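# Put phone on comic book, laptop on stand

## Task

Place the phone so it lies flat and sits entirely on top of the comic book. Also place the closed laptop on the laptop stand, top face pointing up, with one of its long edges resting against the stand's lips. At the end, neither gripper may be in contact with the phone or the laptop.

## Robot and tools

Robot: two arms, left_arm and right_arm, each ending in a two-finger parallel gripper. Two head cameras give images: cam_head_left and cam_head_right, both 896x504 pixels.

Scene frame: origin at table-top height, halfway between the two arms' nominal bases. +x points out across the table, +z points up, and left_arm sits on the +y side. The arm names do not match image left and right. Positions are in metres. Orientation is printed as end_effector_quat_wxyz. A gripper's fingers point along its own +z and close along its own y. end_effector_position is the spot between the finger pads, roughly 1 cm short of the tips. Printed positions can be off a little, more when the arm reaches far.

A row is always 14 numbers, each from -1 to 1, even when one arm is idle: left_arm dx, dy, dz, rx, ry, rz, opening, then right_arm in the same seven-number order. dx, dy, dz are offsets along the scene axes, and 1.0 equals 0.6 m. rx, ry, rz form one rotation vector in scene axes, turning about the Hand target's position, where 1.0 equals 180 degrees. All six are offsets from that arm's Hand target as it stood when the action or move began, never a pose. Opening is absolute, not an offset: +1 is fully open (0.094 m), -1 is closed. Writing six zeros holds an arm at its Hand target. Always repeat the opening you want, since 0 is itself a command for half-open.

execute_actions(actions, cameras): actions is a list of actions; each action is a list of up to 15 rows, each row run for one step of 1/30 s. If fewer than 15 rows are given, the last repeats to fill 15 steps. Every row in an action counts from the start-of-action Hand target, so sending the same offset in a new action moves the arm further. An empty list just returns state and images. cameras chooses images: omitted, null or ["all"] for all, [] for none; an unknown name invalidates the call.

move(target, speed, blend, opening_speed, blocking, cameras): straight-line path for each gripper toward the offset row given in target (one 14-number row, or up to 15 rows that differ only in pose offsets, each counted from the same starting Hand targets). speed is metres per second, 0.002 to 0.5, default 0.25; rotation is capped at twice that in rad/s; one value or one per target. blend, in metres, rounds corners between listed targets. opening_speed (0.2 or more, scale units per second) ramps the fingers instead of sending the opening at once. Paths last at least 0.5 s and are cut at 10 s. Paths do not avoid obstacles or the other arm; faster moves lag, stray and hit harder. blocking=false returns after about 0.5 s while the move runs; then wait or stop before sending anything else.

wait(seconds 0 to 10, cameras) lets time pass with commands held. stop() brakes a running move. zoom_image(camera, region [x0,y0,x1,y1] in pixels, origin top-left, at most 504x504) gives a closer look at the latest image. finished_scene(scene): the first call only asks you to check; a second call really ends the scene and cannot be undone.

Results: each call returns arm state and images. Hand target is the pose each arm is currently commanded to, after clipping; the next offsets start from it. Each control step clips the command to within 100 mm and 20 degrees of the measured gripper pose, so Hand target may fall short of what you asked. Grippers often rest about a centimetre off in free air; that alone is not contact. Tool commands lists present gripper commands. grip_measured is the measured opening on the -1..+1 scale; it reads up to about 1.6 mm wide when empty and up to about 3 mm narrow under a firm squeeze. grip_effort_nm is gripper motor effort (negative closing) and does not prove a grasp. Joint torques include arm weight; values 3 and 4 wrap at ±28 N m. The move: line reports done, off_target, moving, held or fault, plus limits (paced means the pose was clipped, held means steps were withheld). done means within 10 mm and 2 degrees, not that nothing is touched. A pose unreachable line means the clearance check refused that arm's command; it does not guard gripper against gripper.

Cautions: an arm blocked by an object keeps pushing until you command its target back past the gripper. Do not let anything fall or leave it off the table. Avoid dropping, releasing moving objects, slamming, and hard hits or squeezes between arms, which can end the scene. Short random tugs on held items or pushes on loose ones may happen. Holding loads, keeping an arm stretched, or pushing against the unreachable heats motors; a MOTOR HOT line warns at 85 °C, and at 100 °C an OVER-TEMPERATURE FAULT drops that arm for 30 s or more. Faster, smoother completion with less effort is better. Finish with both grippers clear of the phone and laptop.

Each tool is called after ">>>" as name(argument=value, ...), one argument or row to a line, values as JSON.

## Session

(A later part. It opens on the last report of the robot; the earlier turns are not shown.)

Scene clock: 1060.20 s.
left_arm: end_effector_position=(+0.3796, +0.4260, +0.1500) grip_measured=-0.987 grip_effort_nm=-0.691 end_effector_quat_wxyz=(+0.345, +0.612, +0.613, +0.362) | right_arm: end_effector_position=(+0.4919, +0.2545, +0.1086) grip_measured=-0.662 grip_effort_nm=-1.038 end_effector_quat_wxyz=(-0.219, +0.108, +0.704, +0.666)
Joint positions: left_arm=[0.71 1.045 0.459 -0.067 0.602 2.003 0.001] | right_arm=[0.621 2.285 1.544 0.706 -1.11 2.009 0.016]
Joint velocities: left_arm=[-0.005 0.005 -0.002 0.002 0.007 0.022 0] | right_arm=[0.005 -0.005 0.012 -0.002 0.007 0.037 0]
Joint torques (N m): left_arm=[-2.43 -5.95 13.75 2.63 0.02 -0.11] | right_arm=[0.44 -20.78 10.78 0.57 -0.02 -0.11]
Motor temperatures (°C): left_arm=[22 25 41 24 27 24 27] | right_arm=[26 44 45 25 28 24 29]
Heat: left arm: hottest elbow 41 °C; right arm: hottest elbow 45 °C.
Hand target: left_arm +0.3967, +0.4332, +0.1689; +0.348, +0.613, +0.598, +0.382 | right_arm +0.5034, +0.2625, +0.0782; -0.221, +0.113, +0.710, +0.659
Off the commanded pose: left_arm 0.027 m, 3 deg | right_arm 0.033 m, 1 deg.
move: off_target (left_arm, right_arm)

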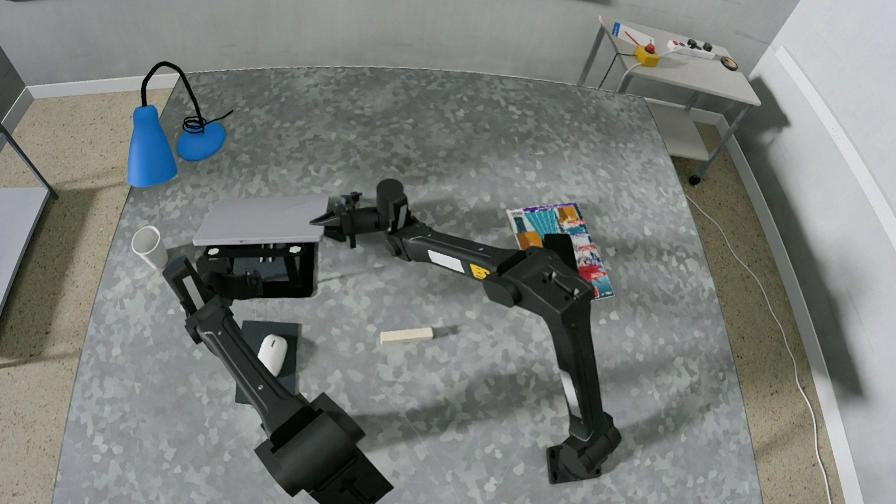

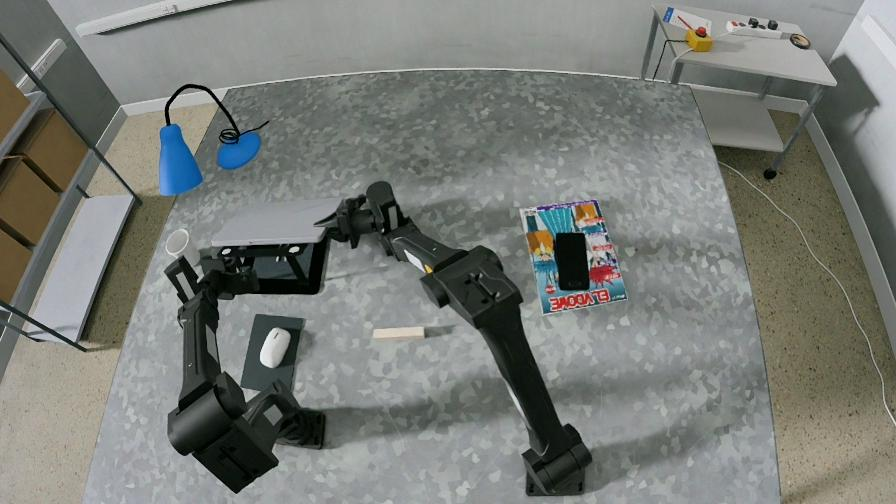

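>>> move(
  target=[-0.01,0,0.045,0,0,0,-1,0,0,0,0,0,0,-0.85],
  speed=0.08,
)

>>> zoom_image(
  camera="cam_head_left",
  region=[165, 180, 345, 310],
)

>>> zoom_image(
  camera="cam_head_right",
  region=[165, 180, 345, 310],
)

Scene clock: 1065.37 s.
left_arm: end_effector_position=(+0.3738, +0.4203, +0.1575) grip_measured=-0.987 grip_effort_nm=-0.691 end_effector_quat_wxyz=(+0.345, +0.612, +0.619, +0.351) | right_arm: end_effector_position=(+0.4919, +0.2545, +0.1086) grip_measured=-0.662 grip_effort_nm=-1.043 end_effector_quat_wxyz=(-0.219, +0.108, +0.704, +0.666)
Joint positions: left_arm=[0.71 1.001 0.469 -0.144 0.604 2.002 0.001] | right_arm=[0.621 2.285 1.544 0.706 -1.11 2.009 0.016]
Joint velocities: left_arm=[-0.015 0.005 -0.022 -0.007 0.007 0.037 0] | right_arm=[0.005 -0.005 0.017 -0.002 0.022 -0.095 0]
Joint torques (N m): left_arm=[-1.61 -7.36 16.77 0.91 0.37 -0.09] | right_arm=[0.5 -20.78 10.84 0.59 -0.02 -0.11]
Motor temperatures (°C): left_arm=[22 25 41 24 27 24 28] | right_arm=[26 44 44 25 28 24 29]
Heat: left arm: hottest elbow 41 °C; right arm: hottest shoulder 44 °C.
Hand target: left_arm +0.3909, +0.4334, +0.1956; +0.348, +0.612, +0.598, +0.381 | right_arm +0.5034, +0.2625, +0.0782; -0.221, +0.113, +0.710, +0.659
Off the commanded pose: left_arm 0.044 m, 4 deg | right_arm 0.033 m, 1 deg.
move: off_target (left_arm, right_arm)

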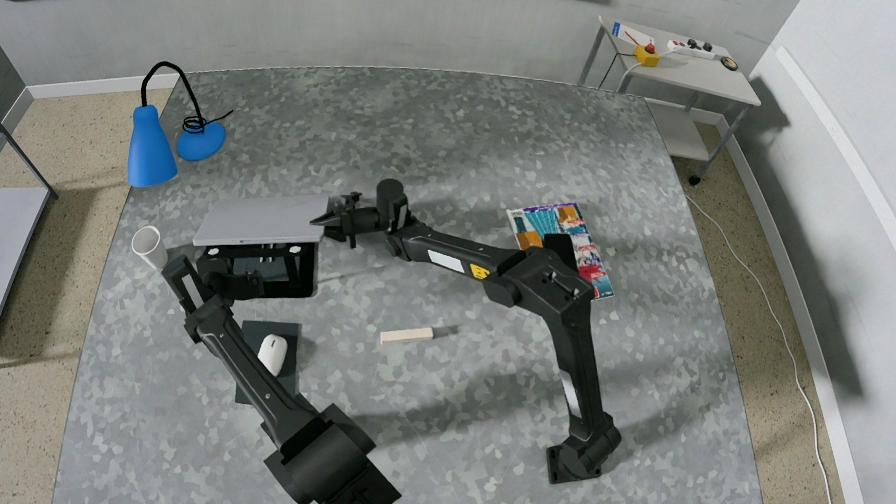

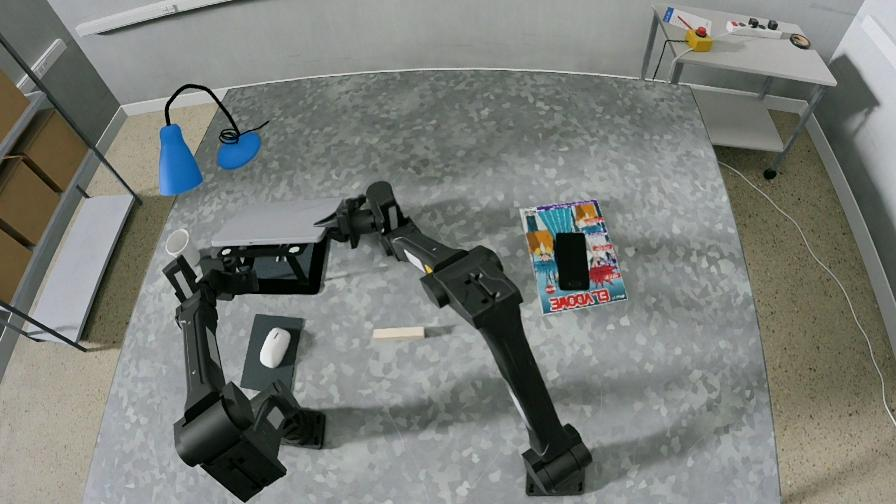

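Scaled by 2.800.

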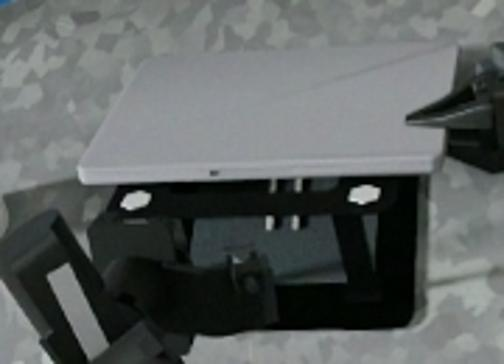

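Scaled by 2.800.

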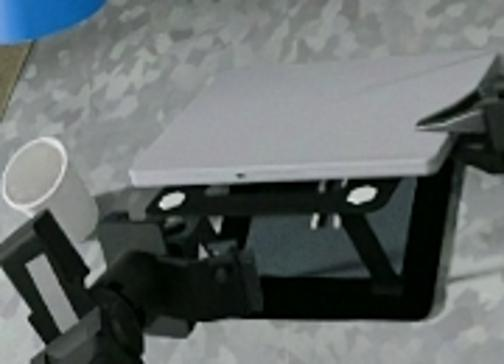

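>>> move(
  target=[-0.09,0,0.0,0,0,0,-1,0,0,0,0,0,0,-0.85],
  speed=0.08,
)

>>> zoom_image(
  camera="cam_head_left",
  region=[165, 180, 345, 310],
)

>>> zoom_image(
  camera="cam_head_right",
  region=[165, 180, 345, 310],
)

Scene clock: 1071.77 s.
left_arm: end_effector_position=(+0.3404, +0.4298, +0.1897) grip_measured=-0.987 grip_effort_nm=-0.686 end_effector_quat_wxyz=(+0.353, +0.604, +0.606, +0.378) | right_arm: end_effector_position=(+0.4919, +0.2545, +0.1086) grip_measured=-0.662 grip_effort_nm=-1.038 end_effector_quat_wxyz=(-0.219, +0.108, +0.704, +0.666)
Joint positions: left_arm=[0.836 0.868 0.469 -0.261 0.712 2.073 0.001] | right_arm=[0.621 2.285 1.544 0.706 -1.11 2.009 0.016]
Joint velocities: left_arm=[0.005 -0.005 -0.002 -0.002 0.066 0.007 0] | right_arm=[0.005 -0.005 -0.007 -0.002 -0.022 -0.007 -0.001]
Joint torques (N m): left_arm=[-0.62 -5.77 11.44 0.92 0.39 0.09] | right_arm=[0.5 -20.72 10.84 0.58 -0.02 -0.11]
Motor temperatures (°C): left_arm=[22 25 42 24 27 24 28] | right_arm=[26 43 45 25 27 24 29]
Heat: left arm: hottest elbow 42 °C; right arm: hottest elbow 45 °C.
Hand target: left_arm +0.3370, +0.4340, +0.1955; +0.348, +0.613, +0.598, +0.381 | right_arm +0.5034, +0.2625, +0.0782; -0.221, +0.113, +0.710, +0.659
Off the commanded pose: left_arm 0.008 m, 1 deg | right_arm 0.033 m, 1 deg.
joint sent to its limit (left arm) — joint 6 (wrist roll), upper limit. The joint targets still meet the commanded pose.
move: off_target (right_arm)

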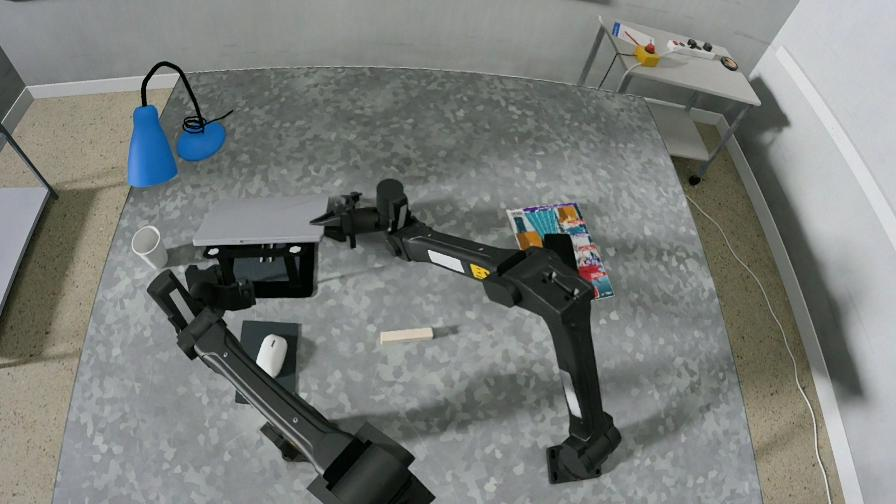

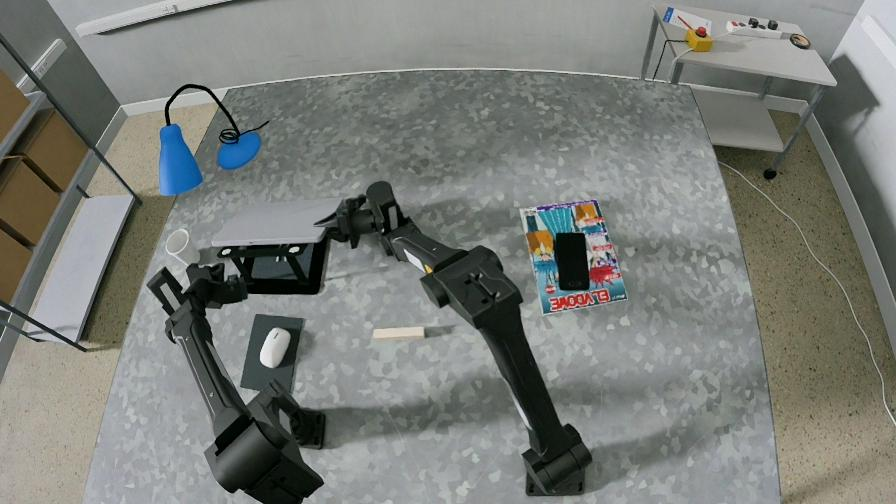

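Scaled by 2.800.

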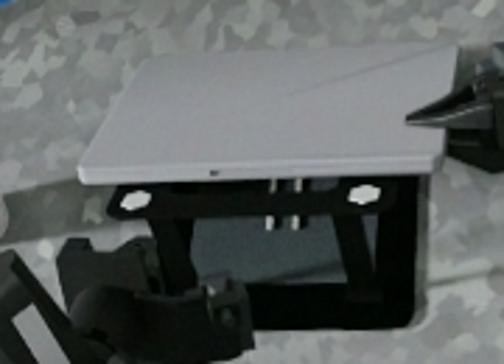

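Scaled by 2.800.

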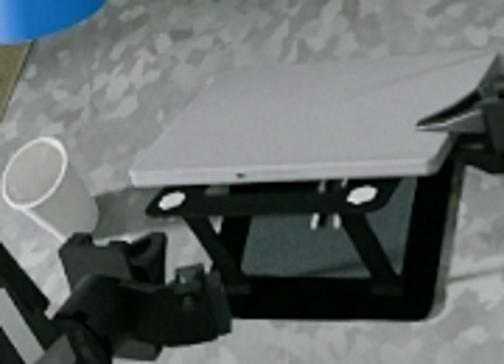

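>>> move(
  target=[0.093,0,-0.027,0,0,0,-1,0,0,0,0,0,0,-0.85],
  speed=0.06,
)

>>> zoom_image(
  camera="cam_head_left",
  region=[165, 180, 345, 310],
)

>>> zoom_image(
  camera="cam_head_right",
  region=[165, 180, 345, 310],
)

Scene clock: 1079.87 s.
left_arm: end_effector_position=(+0.3760, +0.4258, +0.1586) grip_measured=-0.987 grip_effort_nm=-0.691 end_effector_quat_wxyz=(+0.345, +0.612, +0.613, +0.362) | right_arm: end_effector_position=(+0.4919, +0.2545, +0.1086) grip_measured=-0.662 grip_effort_nm=-1.043 end_effector_quat_wxyz=(-0.219, +0.108, +0.704, +0.666)
Joint positions: left_arm=[0.718 1.014 0.469 -0.111 0.609 2.01 0.001] | right_arm=[0.621 2.285 1.544 0.706 -1.11 2.009 0.016]
Joint velocities: left_arm=[0.005 0.005 0.002 0.012 -0.022 0.007 0] | right_arm=[-0.005 0.005 -0.002 0.002 -0.037 -0.051 -0.001]
Joint torques (N m): left_arm=[-2.2 -5.25 14.24 2.24 0.11 -0.16] | right_arm=[0.56 -20.78 10.85 0.57 -0.01 -0.11]
Motor temperatures (°C): left_arm=[22 25 41 24 27 24 28] | right_arm=[26 43 45 25 27 24 29]
Heat: left arm: hottest elbow 41 °C; right arm: hottest elbow 45 °C.
Hand target: left_arm +0.3926, +0.4333, +0.1796; +0.348, +0.612, +0.598, +0.381 | right_arm +0.5034, +0.2625, +0.0782; -0.221, +0.113, +0.710, +0.659
Off the commanded pose: left_arm 0.028 m, 3 deg | right_arm 0.033 m, 1 deg.
move: off_target (left_arm, right_arm)

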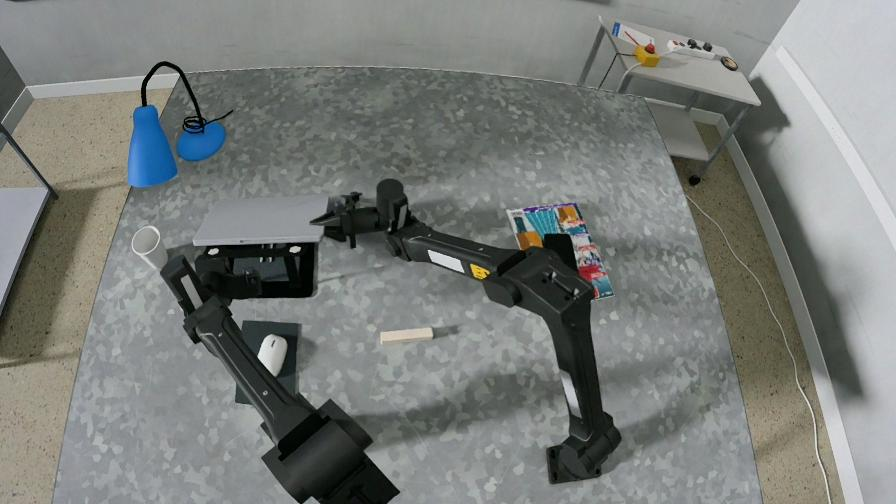

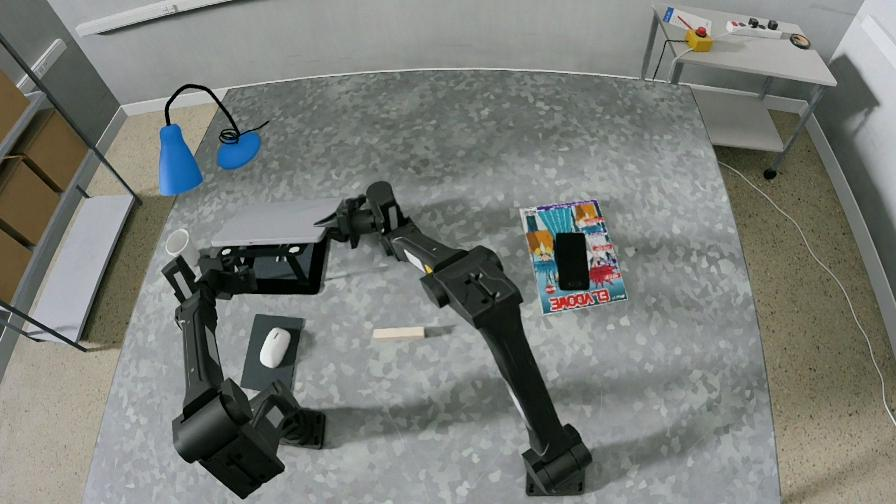

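Scaled by 2.800.

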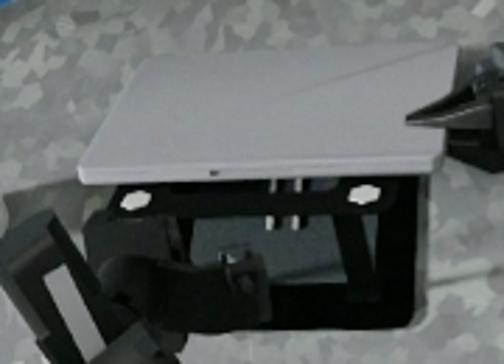

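Scaled by 2.800.

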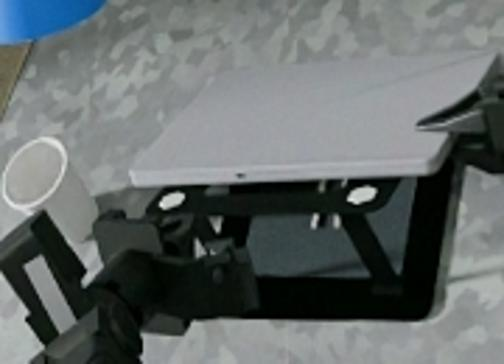

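>>> move(
  target=[
    [-0.05,0,0.06,0,0,0,-1,0,0,0,0,0,0,-0.85],
    [0.03,0,0.03,0,0,0,-1,0,0,0,0,0,0,-0.85],
  ],
  speed=0.06,
)

>>> zoom_image(
  camera="cam_head_left",
  region=[165, 180, 345, 310],
)

>>> zoom_image(
  camera="cam_head_right",
  region=[165, 180, 345, 310],
)

Scene clock: 1088.57 s.
left_arm: end_effector_position=(+0.3853, +0.4200, +0.1631) grip_measured=-0.987 grip_effort_nm=-0.691 end_effector_quat_wxyz=(+0.343, +0.613, +0.619, +0.351) | right_arm: end_effector_position=(+0.4919, +0.2545, +0.1086) grip_measured=-0.662 grip_effort_nm=-1.038 end_effector_quat_wxyz=(-0.219, +0.108, +0.704, +0.666)
Joint positions: left_arm=[0.678 1.018 0.496 -0.144 0.575 1.982 0.001] | right_arm=[0.621 2.285 1.544 0.706 -1.11 2.009 0.016]
Joint velocities: left_arm=[-0.005 -0.005 -0.017 -0.012 0.007 0.051 0.001] | right_arm=[-0.005 0.005 0.002 -0.007 0.007 -0.022 0]
Joint torques (N m): left_arm=[-2.61 -5.54 17.13 2.37 0.09 -0.18] | right_arm=[0.5 -20.78 10.84 0.57 -0.01 -0.11]
Motor temperatures (°C): left_arm=[22 25 41 24 27 24 28] | right_arm=[26 43 45 25 27 24 29]
Heat: left arm: hottest elbow 41 °C; right arm: hottest elbow 45 °C.
Hand target: left_arm +0.4106, +0.4332, +0.1976; +0.348, +0.612, +0.598, +0.382 | right_arm +0.5034, +0.2625, +0.0782; -0.221, +0.113, +0.710, +0.659
Off the commanded pose: left_arm 0.045 m, 4 deg | right_arm 0.033 m, 1 deg.
move: off_target (left_arm, right_arm)

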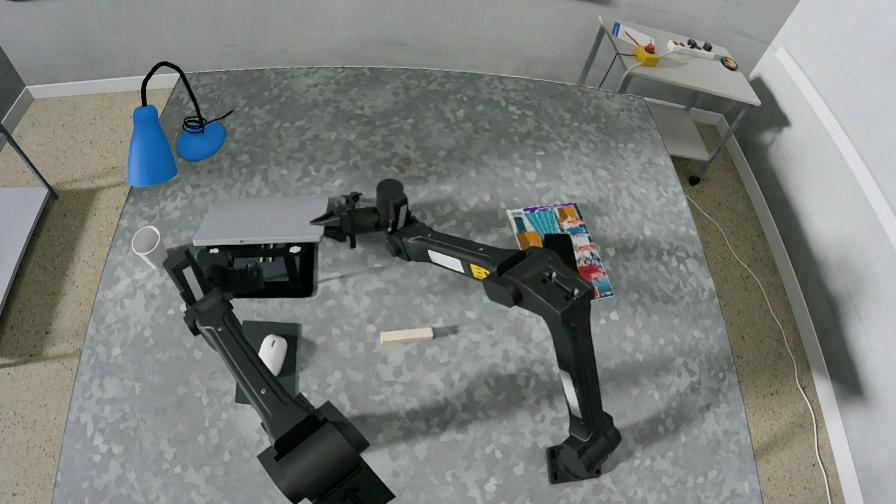

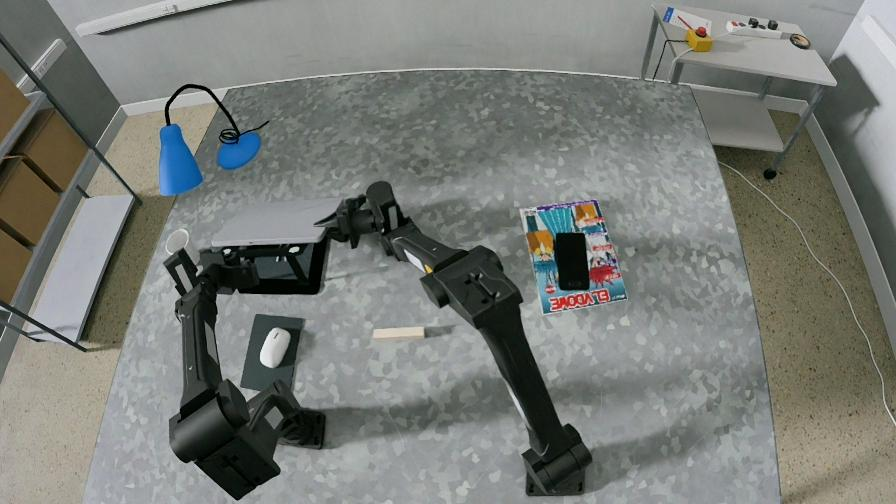

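Scaled by 2.800.

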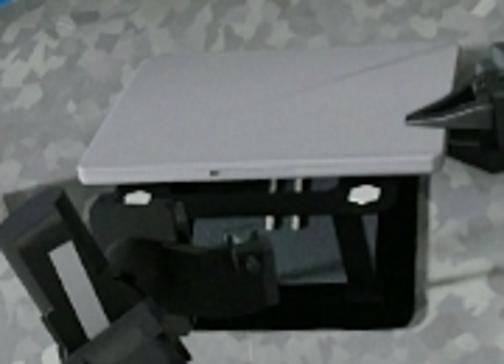

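Scaled by 2.800.

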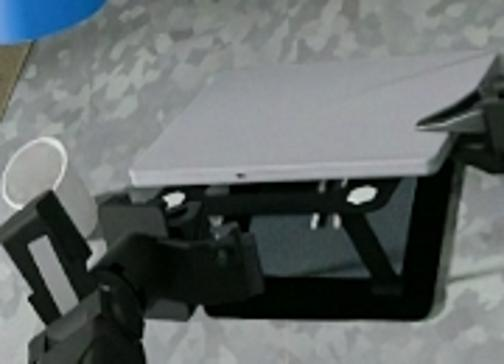

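>>> move(
  target=[-0.1,0,0.04,0,0,0,-1,0,0,0,0,0,0,-0.85],
  speed=0.08,
)

>>> zoom_image(
  camera="cam_head_left",
  region=[165, 180, 345, 310],
)

>>> zoom_image(
  camera="cam_head_right",
  region=[165, 180, 345, 310],
)

Scene clock: 1099.30 s.
left_arm: end_effector_position=(+0.3448, +0.4199, +0.1893) grip_measured=-0.987 grip_effort_nm=-0.686 end_effector_quat_wxyz=(+0.352, +0.613, +0.613, +0.352) | right_arm: end_effector_position=(+0.4919, +0.2545, +0.1086) grip_measured=-0.662 grip_effort_nm=-1.043 end_effector_quat_wxyz=(-0.219, +0.108, +0.704, +0.666)
Joint positions: left_arm=[0.798 0.87 0.496 -0.337 0.689 2.073 0.001] | right_arm=[0.621 2.285 1.544 0.706 -1.11 2.009 0.016]
Joint velocities: left_arm=[-0.005 -0.005 -0.002 -0.017 -0.007 -0.007 -0.001] | right_arm=[0.005 -0.005 -0.012 -0.002 0.007 -0.022 0]
Joint torques (N m): left_arm=[-0.26 -5.83 16.01 1.02 0.4 0.04] | right_arm=[0.5 -20.78 10.84 0.58 -0.01 -0.11]
Motor temperatures (°C): left_arm=[22 25 41 24 27 24 28] | right_arm=[26 43 45 25 27 24 29]
Heat: left arm: hottest elbow 41 °C; right arm: hottest elbow 45 °C.
Hand target: left_arm +0.3510, +0.4340, +0.2213; +0.348, +0.613, +0.598, +0.381 | right_arm +0.5034, +0.2625, +0.0782; -0.221, +0.113, +0.710, +0.659
Off the commanded pose: left_arm 0.035 m, 4 deg | right_arm 0.033 m, 1 deg.
joint sent to its limit (left arm) — joint 6 (wrist roll), upper limit. The joint targets still meet the commanded pose.
move: off_target (left_arm, right_arm)

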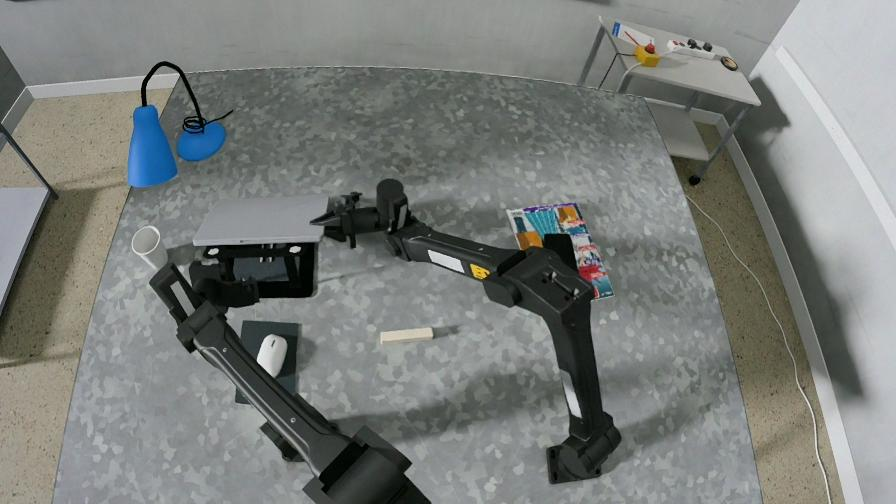

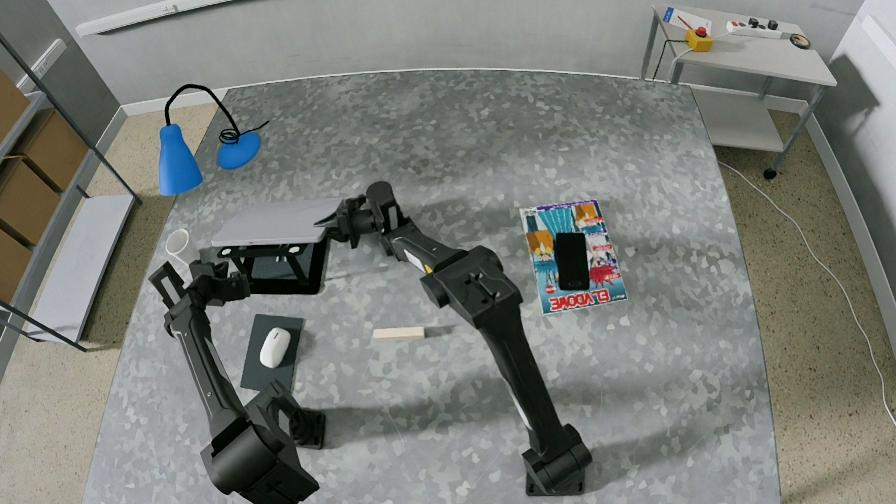

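Scaled by 2.800.

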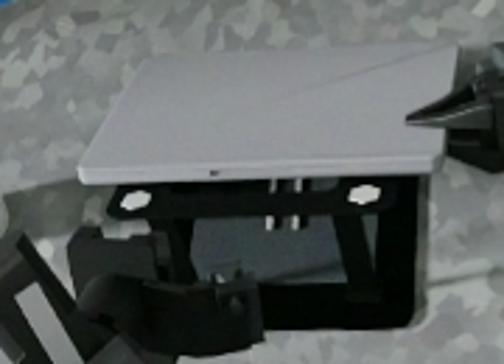

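Scaled by 2.800.

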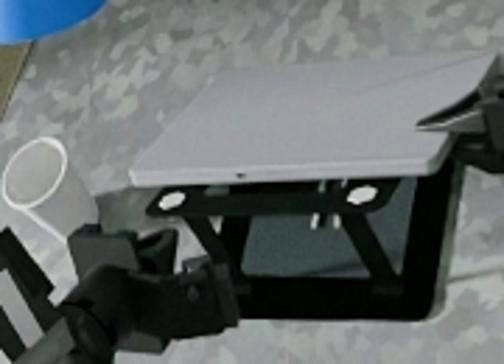

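>>> move(
  target=[0.068,0,-0.045,0,0,0,-1,0,0,0,0,0,0,-0.85],
  speed=0.06,
  cameras=[],
)

Scene clock: 1107.13 s.
left_arm: end_effector_position=(+0.3755, +0.4264, +0.1734) grip_measured=-0.987 grip_effort_nm=-0.691 end_effector_quat_wxyz=(+0.345, +0.612, +0.613, +0.362) | right_arm: end_effector_position=(+0.4919, +0.2545, +0.1086) grip_measured=-0.662 grip_effort_nm=-1.038 end_effector_quat_wxyz=(-0.219, +0.108, +0.704, +0.666)
Joint positions: left_arm=[0.721 0.983 0.496 -0.169 0.611 2.012 0.001] | right_arm=[0.621 2.285 1.544 0.706 -1.11 2.009 0.016]
Joint velocities: left_arm=[0.005 -0.005 -0.002 -0.007 0.037 -0.007 0.001] | right_arm=[-0.015 -0.005 -0.002 0.002 -0.022 -0.066 0]
Joint torques (N m): left_arm=[-2.37 -5.66 14.6 2.41 0.09 -0.13] | right_arm=[0.44 -20.78 10.82 0.58 -0.02 -0.11]
Motor temperatures (°C): left_arm=[22 25 41 24 27 24 28] | right_arm=[26 43 45 25 27 24 29]
Heat: left arm: hottest elbow 41 °C; right arm: hottest elbow 45 °C.
Hand target: left_arm +0.3915, +0.4334, +0.1946; +0.348, +0.612, +0.598, +0.382 | right_arm +0.5034, +0.2625, +0.0782; -0.221, +0.113, +0.710, +0.659
Off the commanded pose: left_arm 0.028 m, 3 deg | right_arm 0.033 m, 1 deg.
move: off_target (left_arm, right_arm)
No camera images: "cameras" was empty.

>>> move(
  target=[0.045,0,-0.03,0,0,0,-1,0,0,0,0,0,0,-0.85],
  speed=0.05,
)

>>> zoom_image(
  camera="cam_head_left",
  region=[165, 180, 345, 310],
)

>>> zoom_image(
  camera="cam_head_right",
  region=[165, 180, 345, 310],
)

Scene clock: 1111.10 s.
left_arm: end_effector_position=(+0.3992, +0.4252, +0.1539) grip_measured=-0.987 grip_effort_nm=-0.691 end_effector_quat_wxyz=(+0.343, +0.613, +0.614, +0.360) | right_arm: end_effector_position=(+0.4919, +0.2545, +0.1086) grip_measured=-0.662 grip_effort_nm=-1.038 end_effector_quat_wxyz=(-0.219, +0.108, +0.704, +0.666)
Joint positions: left_arm=[0.66 1.086 0.496 -0.049 0.56 1.97 0.001] | right_arm=[0.621 2.285 1.544 0.706 -1.11 2.009 0.016]
Joint velocities: left_arm=[-0.015 -0.005 0.002 0.032 -0.081 0.037 0] | right_arm=[-0.005 -0.005 0.007 -0.017 0.037 0.037 0]
Joint torques (N m): left_arm=[-2.43 -5.95 14.57 2.09 0.04 -0.1] | right_arm=[0.44 -20.78 10.81 0.57 -0.01 -0.11]
Motor temperatures (°C): left_arm=[22 25 41 24 27 24 28] | right_arm=[26 43 45 25 27 24 29]
Heat: left arm: hottest elbow 41 °C; right arm: hottest elbow 45 °C.
Hand target: left_arm +0.4183, +0.4330, +0.1767; +0.348, +0.612, +0.598, +0.382 | right_arm +0.5034, +0.2625, +0.0782; -0.221, +0.113, +0.710, +0.659
Off the commanded pose: left_arm 0.031 m, 3 deg | right_arm 0.033 m, 1 deg.
move: off_target (left_arm, right_arm)

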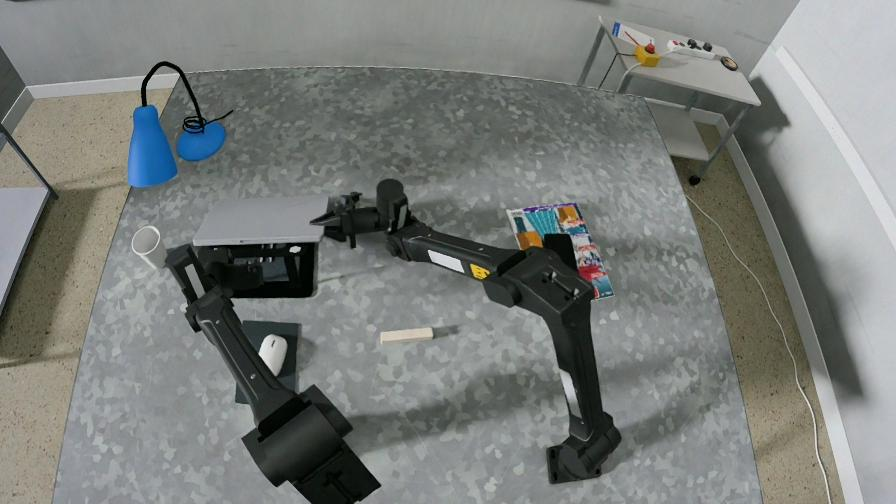

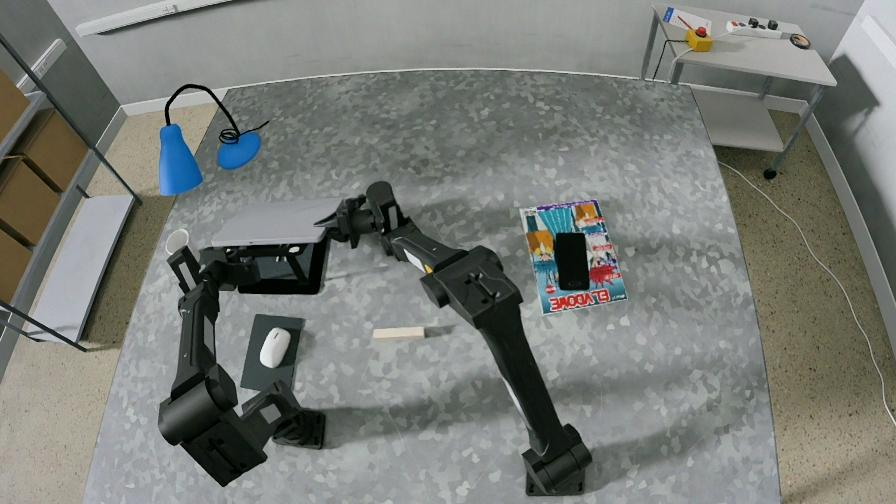

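Scaled by 2.800.

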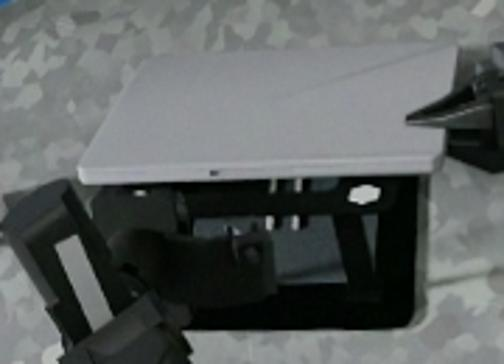

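Scaled by 2.800.

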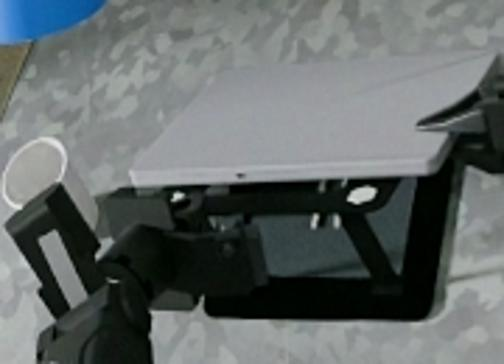

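>>> move(
  target=[0.05,0,-0.024,0,0,0,-1,0,0,0,0,0,0,-0.85],
  speed=0.04,
)

>>> zoom_image(
  camera="cam_head_left",
  region=[185, 180, 345, 265],
)

>>> zoom_image(
  camera="cam_head_right",
  region=[205, 180, 365, 265],
)

Scene clock: 1115.20 s.
left_arm: end_effector_position=(+0.4264, +0.4243, +0.1428) grip_measured=-0.987 grip_effort_nm=-0.686 end_effector_quat_wxyz=(+0.344, +0.612, +0.612, +0.364) | right_arm: end_effector_position=(+0.4919, +0.2545, +0.1086) grip_measured=-0.662 grip_effort_nm=-1.038 end_effector_quat_wxyz=(-0.219, +0.108, +0.704, +0.666)
Joint positions: left_arm=[0.6 1.182 0.517 0.057 0.513 1.929 0.001] | right_arm=[0.621 2.285 1.544 0.706 -1.11 2.009 0.016]
Joint velocities: left_arm=[-0.015 -0.015 0.017 -0.002 -0.007 0.022 -0.001] | right_arm=[-0.015 -0.015 0.007 -0.017 0.022 0.007 0]
Joint torques (N m): left_arm=[-2.96 -6.77 14.64 2.06 -0.01 -0.12] | right_arm=[0.44 -20.72 10.85 0.57 -0.02 -0.11]
Motor temperatures (°C): left_arm=[22 25 41 24 27 24 28] | right_arm=[26 43 45 25 26 24 29]
Heat: left arm: hottest elbow 41 °C; right arm: hottest elbow 45 °C.
Hand target: left_arm +0.4481, +0.4326, +0.1623; +0.349, +0.612, +0.598, +0.382 | right_arm +0.5034, +0.2625, +0.0782; -0.221, +0.113, +0.710, +0.659
Off the commanded pose: left_arm 0.031 m, 3 deg | right_arm 0.033 m, 1 deg.
move: off_target (left_arm, right_arm)

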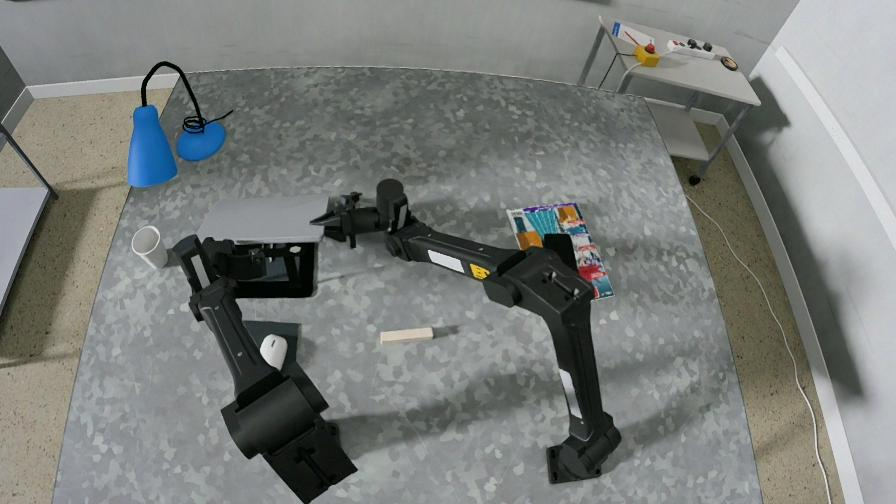

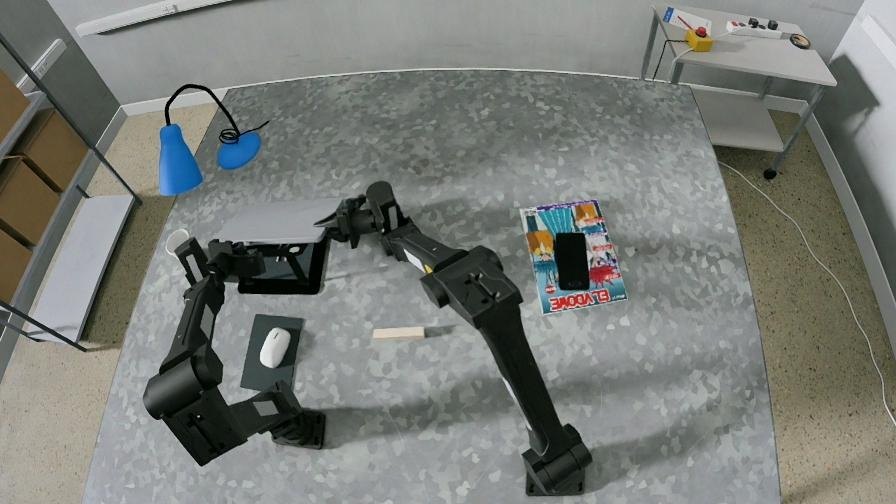

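Scaled by 3.150.

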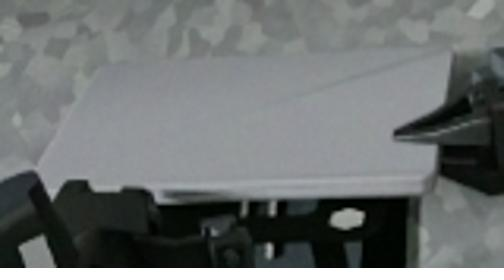

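Scaled by 3.150.

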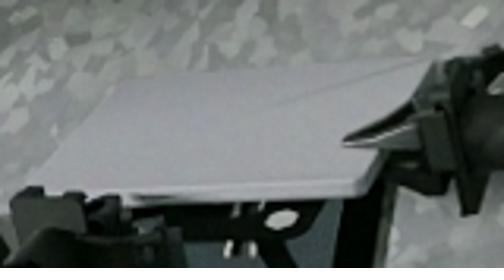

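>>> move(
  target=[0.03,0,-0.016,0,0,0,-1,0,0,0,0,0,0,-0.85],
  speed=0.04,
)

>>> zoom_image(
  camera="cam_head_left",
  region=[185, 180, 345, 265],
)

>>> zoom_image(
  camera="cam_head_right",
  region=[205, 180, 365, 265],
)

Scene clock: 1119.63 s.
left_arm: end_effector_position=(+0.4464, +0.4265, +0.1404) grip_measured=-0.987 grip_effort_nm=-0.676 end_effector_quat_wxyz=(+0.345, +0.612, +0.608, +0.370) | right_arm: end_effector_position=(+0.4946, +0.2546, +0.1072) grip_measured=-0.662 grip_effort_nm=-1.038 end_effector_quat_wxyz=(-0.217, +0.110, +0.704, +0.667)
Joint positions: left_arm=[0.57 1.245 0.545 0.115 0.488 1.909 0.001] | right_arm=[0.62 2.29 1.549 0.706 -1.105 2.009 0.016]
Joint velocities: left_arm=[-0.005 -0.005 0.002 -0.027 -0.037 0.007 0] | right_arm=[-0.005 -0.005 -0.002 -0.002 0.066 0.007 0]
Joint torques (N m): left_arm=[-2.67 -6.95 13.71 1.96 -0.13 -0.08] | right_arm=[0.5 -21.25 10.59 0.5 -0.16 -0.11]
Motor temperatures (°C): left_arm=[22 25 41 24 27 24 28] | right_arm=[26 43 45 25 26 24 29]
Heat: left arm: hottest elbow 41 °C; right arm: hottest elbow 45 °C.
Hand target: left_arm +0.4661, +0.4324, +0.1529; +0.349, +0.612, +0.598, +0.382 | right_arm +0.5035, +0.2626, +0.0783; -0.221, +0.113, +0.710, +0.659
Off the commanded pose: left_arm 0.024 m, 2 deg | right_arm 0.031 m, 1 deg.
move: off_target (left_arm, right_arm)

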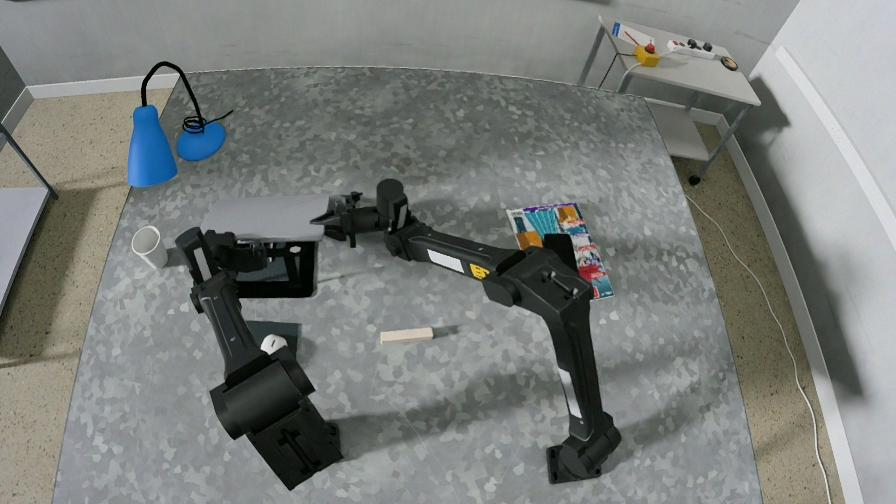

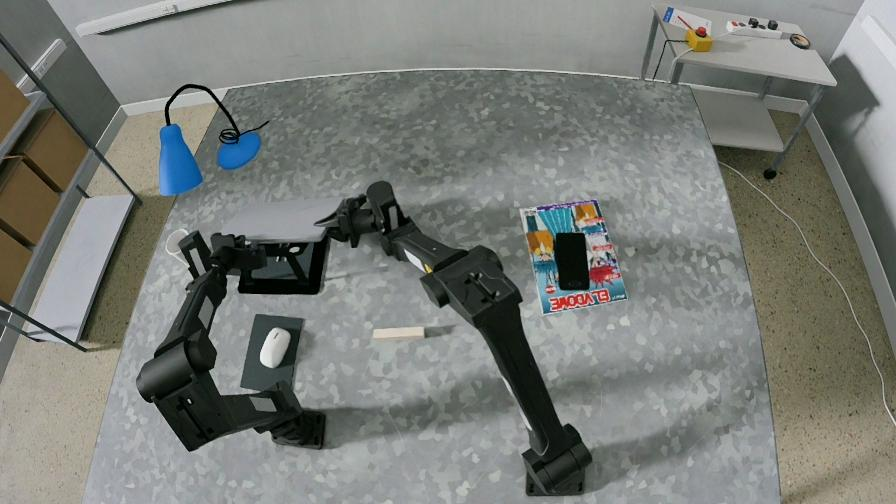

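Scaled by 3.150.

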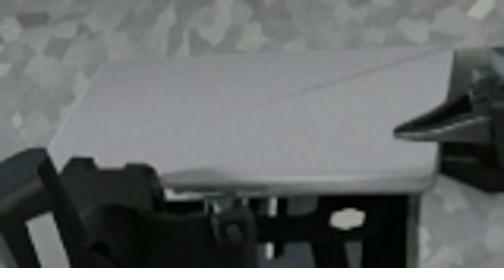

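Scaled by 3.150.

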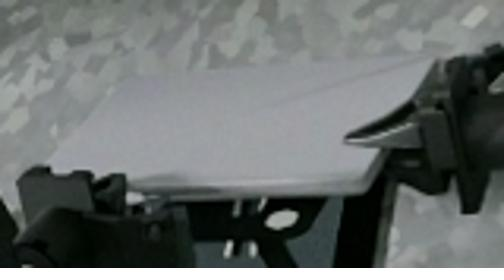

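>>> move(
  target=[-0.09,0,0.025,0,0,0,-1,0,0,0,0,0,0,-0.85],
  speed=0.05,
)

>>> zoom_image(
  camera="cam_head_left",
  region=[185, 180, 345, 265],
)

>>> zoom_image(
  camera="cam_head_right",
  region=[205, 180, 365, 265],
)

Scene clock: 1125.53 s.
left_arm: end_effector_position=(+0.4191, +0.4309, +0.1672) grip_measured=-0.987 grip_effort_nm=-0.681 end_effector_quat_wxyz=(+0.352, +0.614, +0.597, +0.379) | right_arm: end_effector_position=(+0.4945, +0.2546, +0.1072) grip_measured=-0.662 grip_effort_nm=-1.038 end_effector_quat_wxyz=(-0.217, +0.110, +0.704, +0.667)
Joint positions: left_arm=[0.64 1.125 0.532 0.01 0.562 1.96 0.001] | right_arm=[0.62 2.29 1.549 0.706 -1.106 2.009 0.016]
Joint velocities: left_arm=[-0.024 -0.005 -0.017 -0.022 0.051 0.066 0.001] | right_arm=[-0.024 -0.005 -0.012 -0.002 -0.051 -0.095 0]
Joint torques (N m): left_arm=[0.21 -9.11 9.09 1.06 0.3 0.04] | right_arm=[0.56 -21.19 10.58 0.57 -0.16 -0.11]
Motor temperatures (°C): left_arm=[22 25 41 24 27 24 28] | right_arm=[26 43 45 25 26 24 29]
Heat: left arm: hottest elbow 41 °C; right arm: hottest elbow 45 °C.
Hand target: left_arm +0.4122, +0.4330, +0.1678; +0.348, +0.612, +0.598, +0.382 | right_arm +0.5035, +0.2625, +0.0783; -0.221, +0.113, +0.710, +0.659
Off the commanded pose: left_arm 0.007 m, 1 deg | right_arm 0.031 m, 1 deg.
move: off_target (right_arm)

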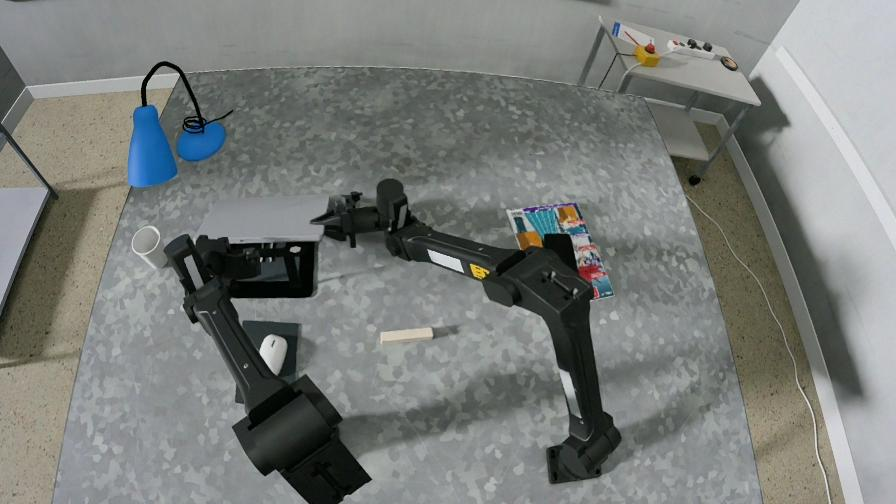

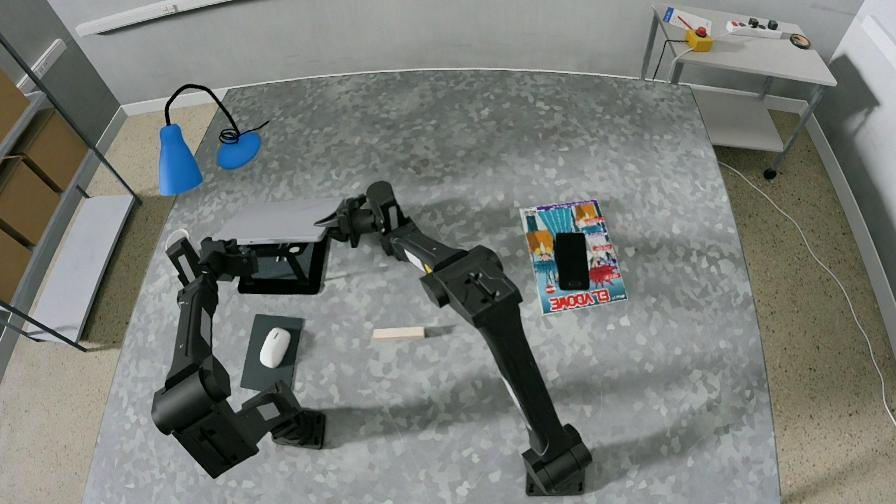

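Scaled by 3.150.

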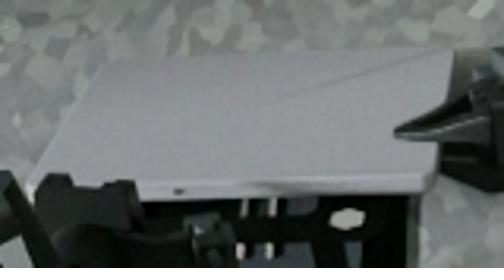

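Scaled by 3.150.

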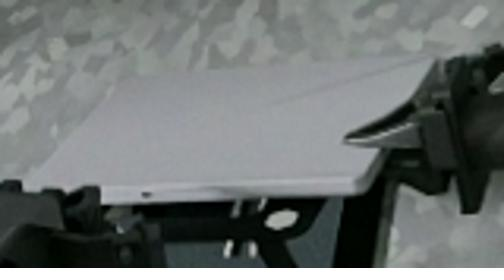

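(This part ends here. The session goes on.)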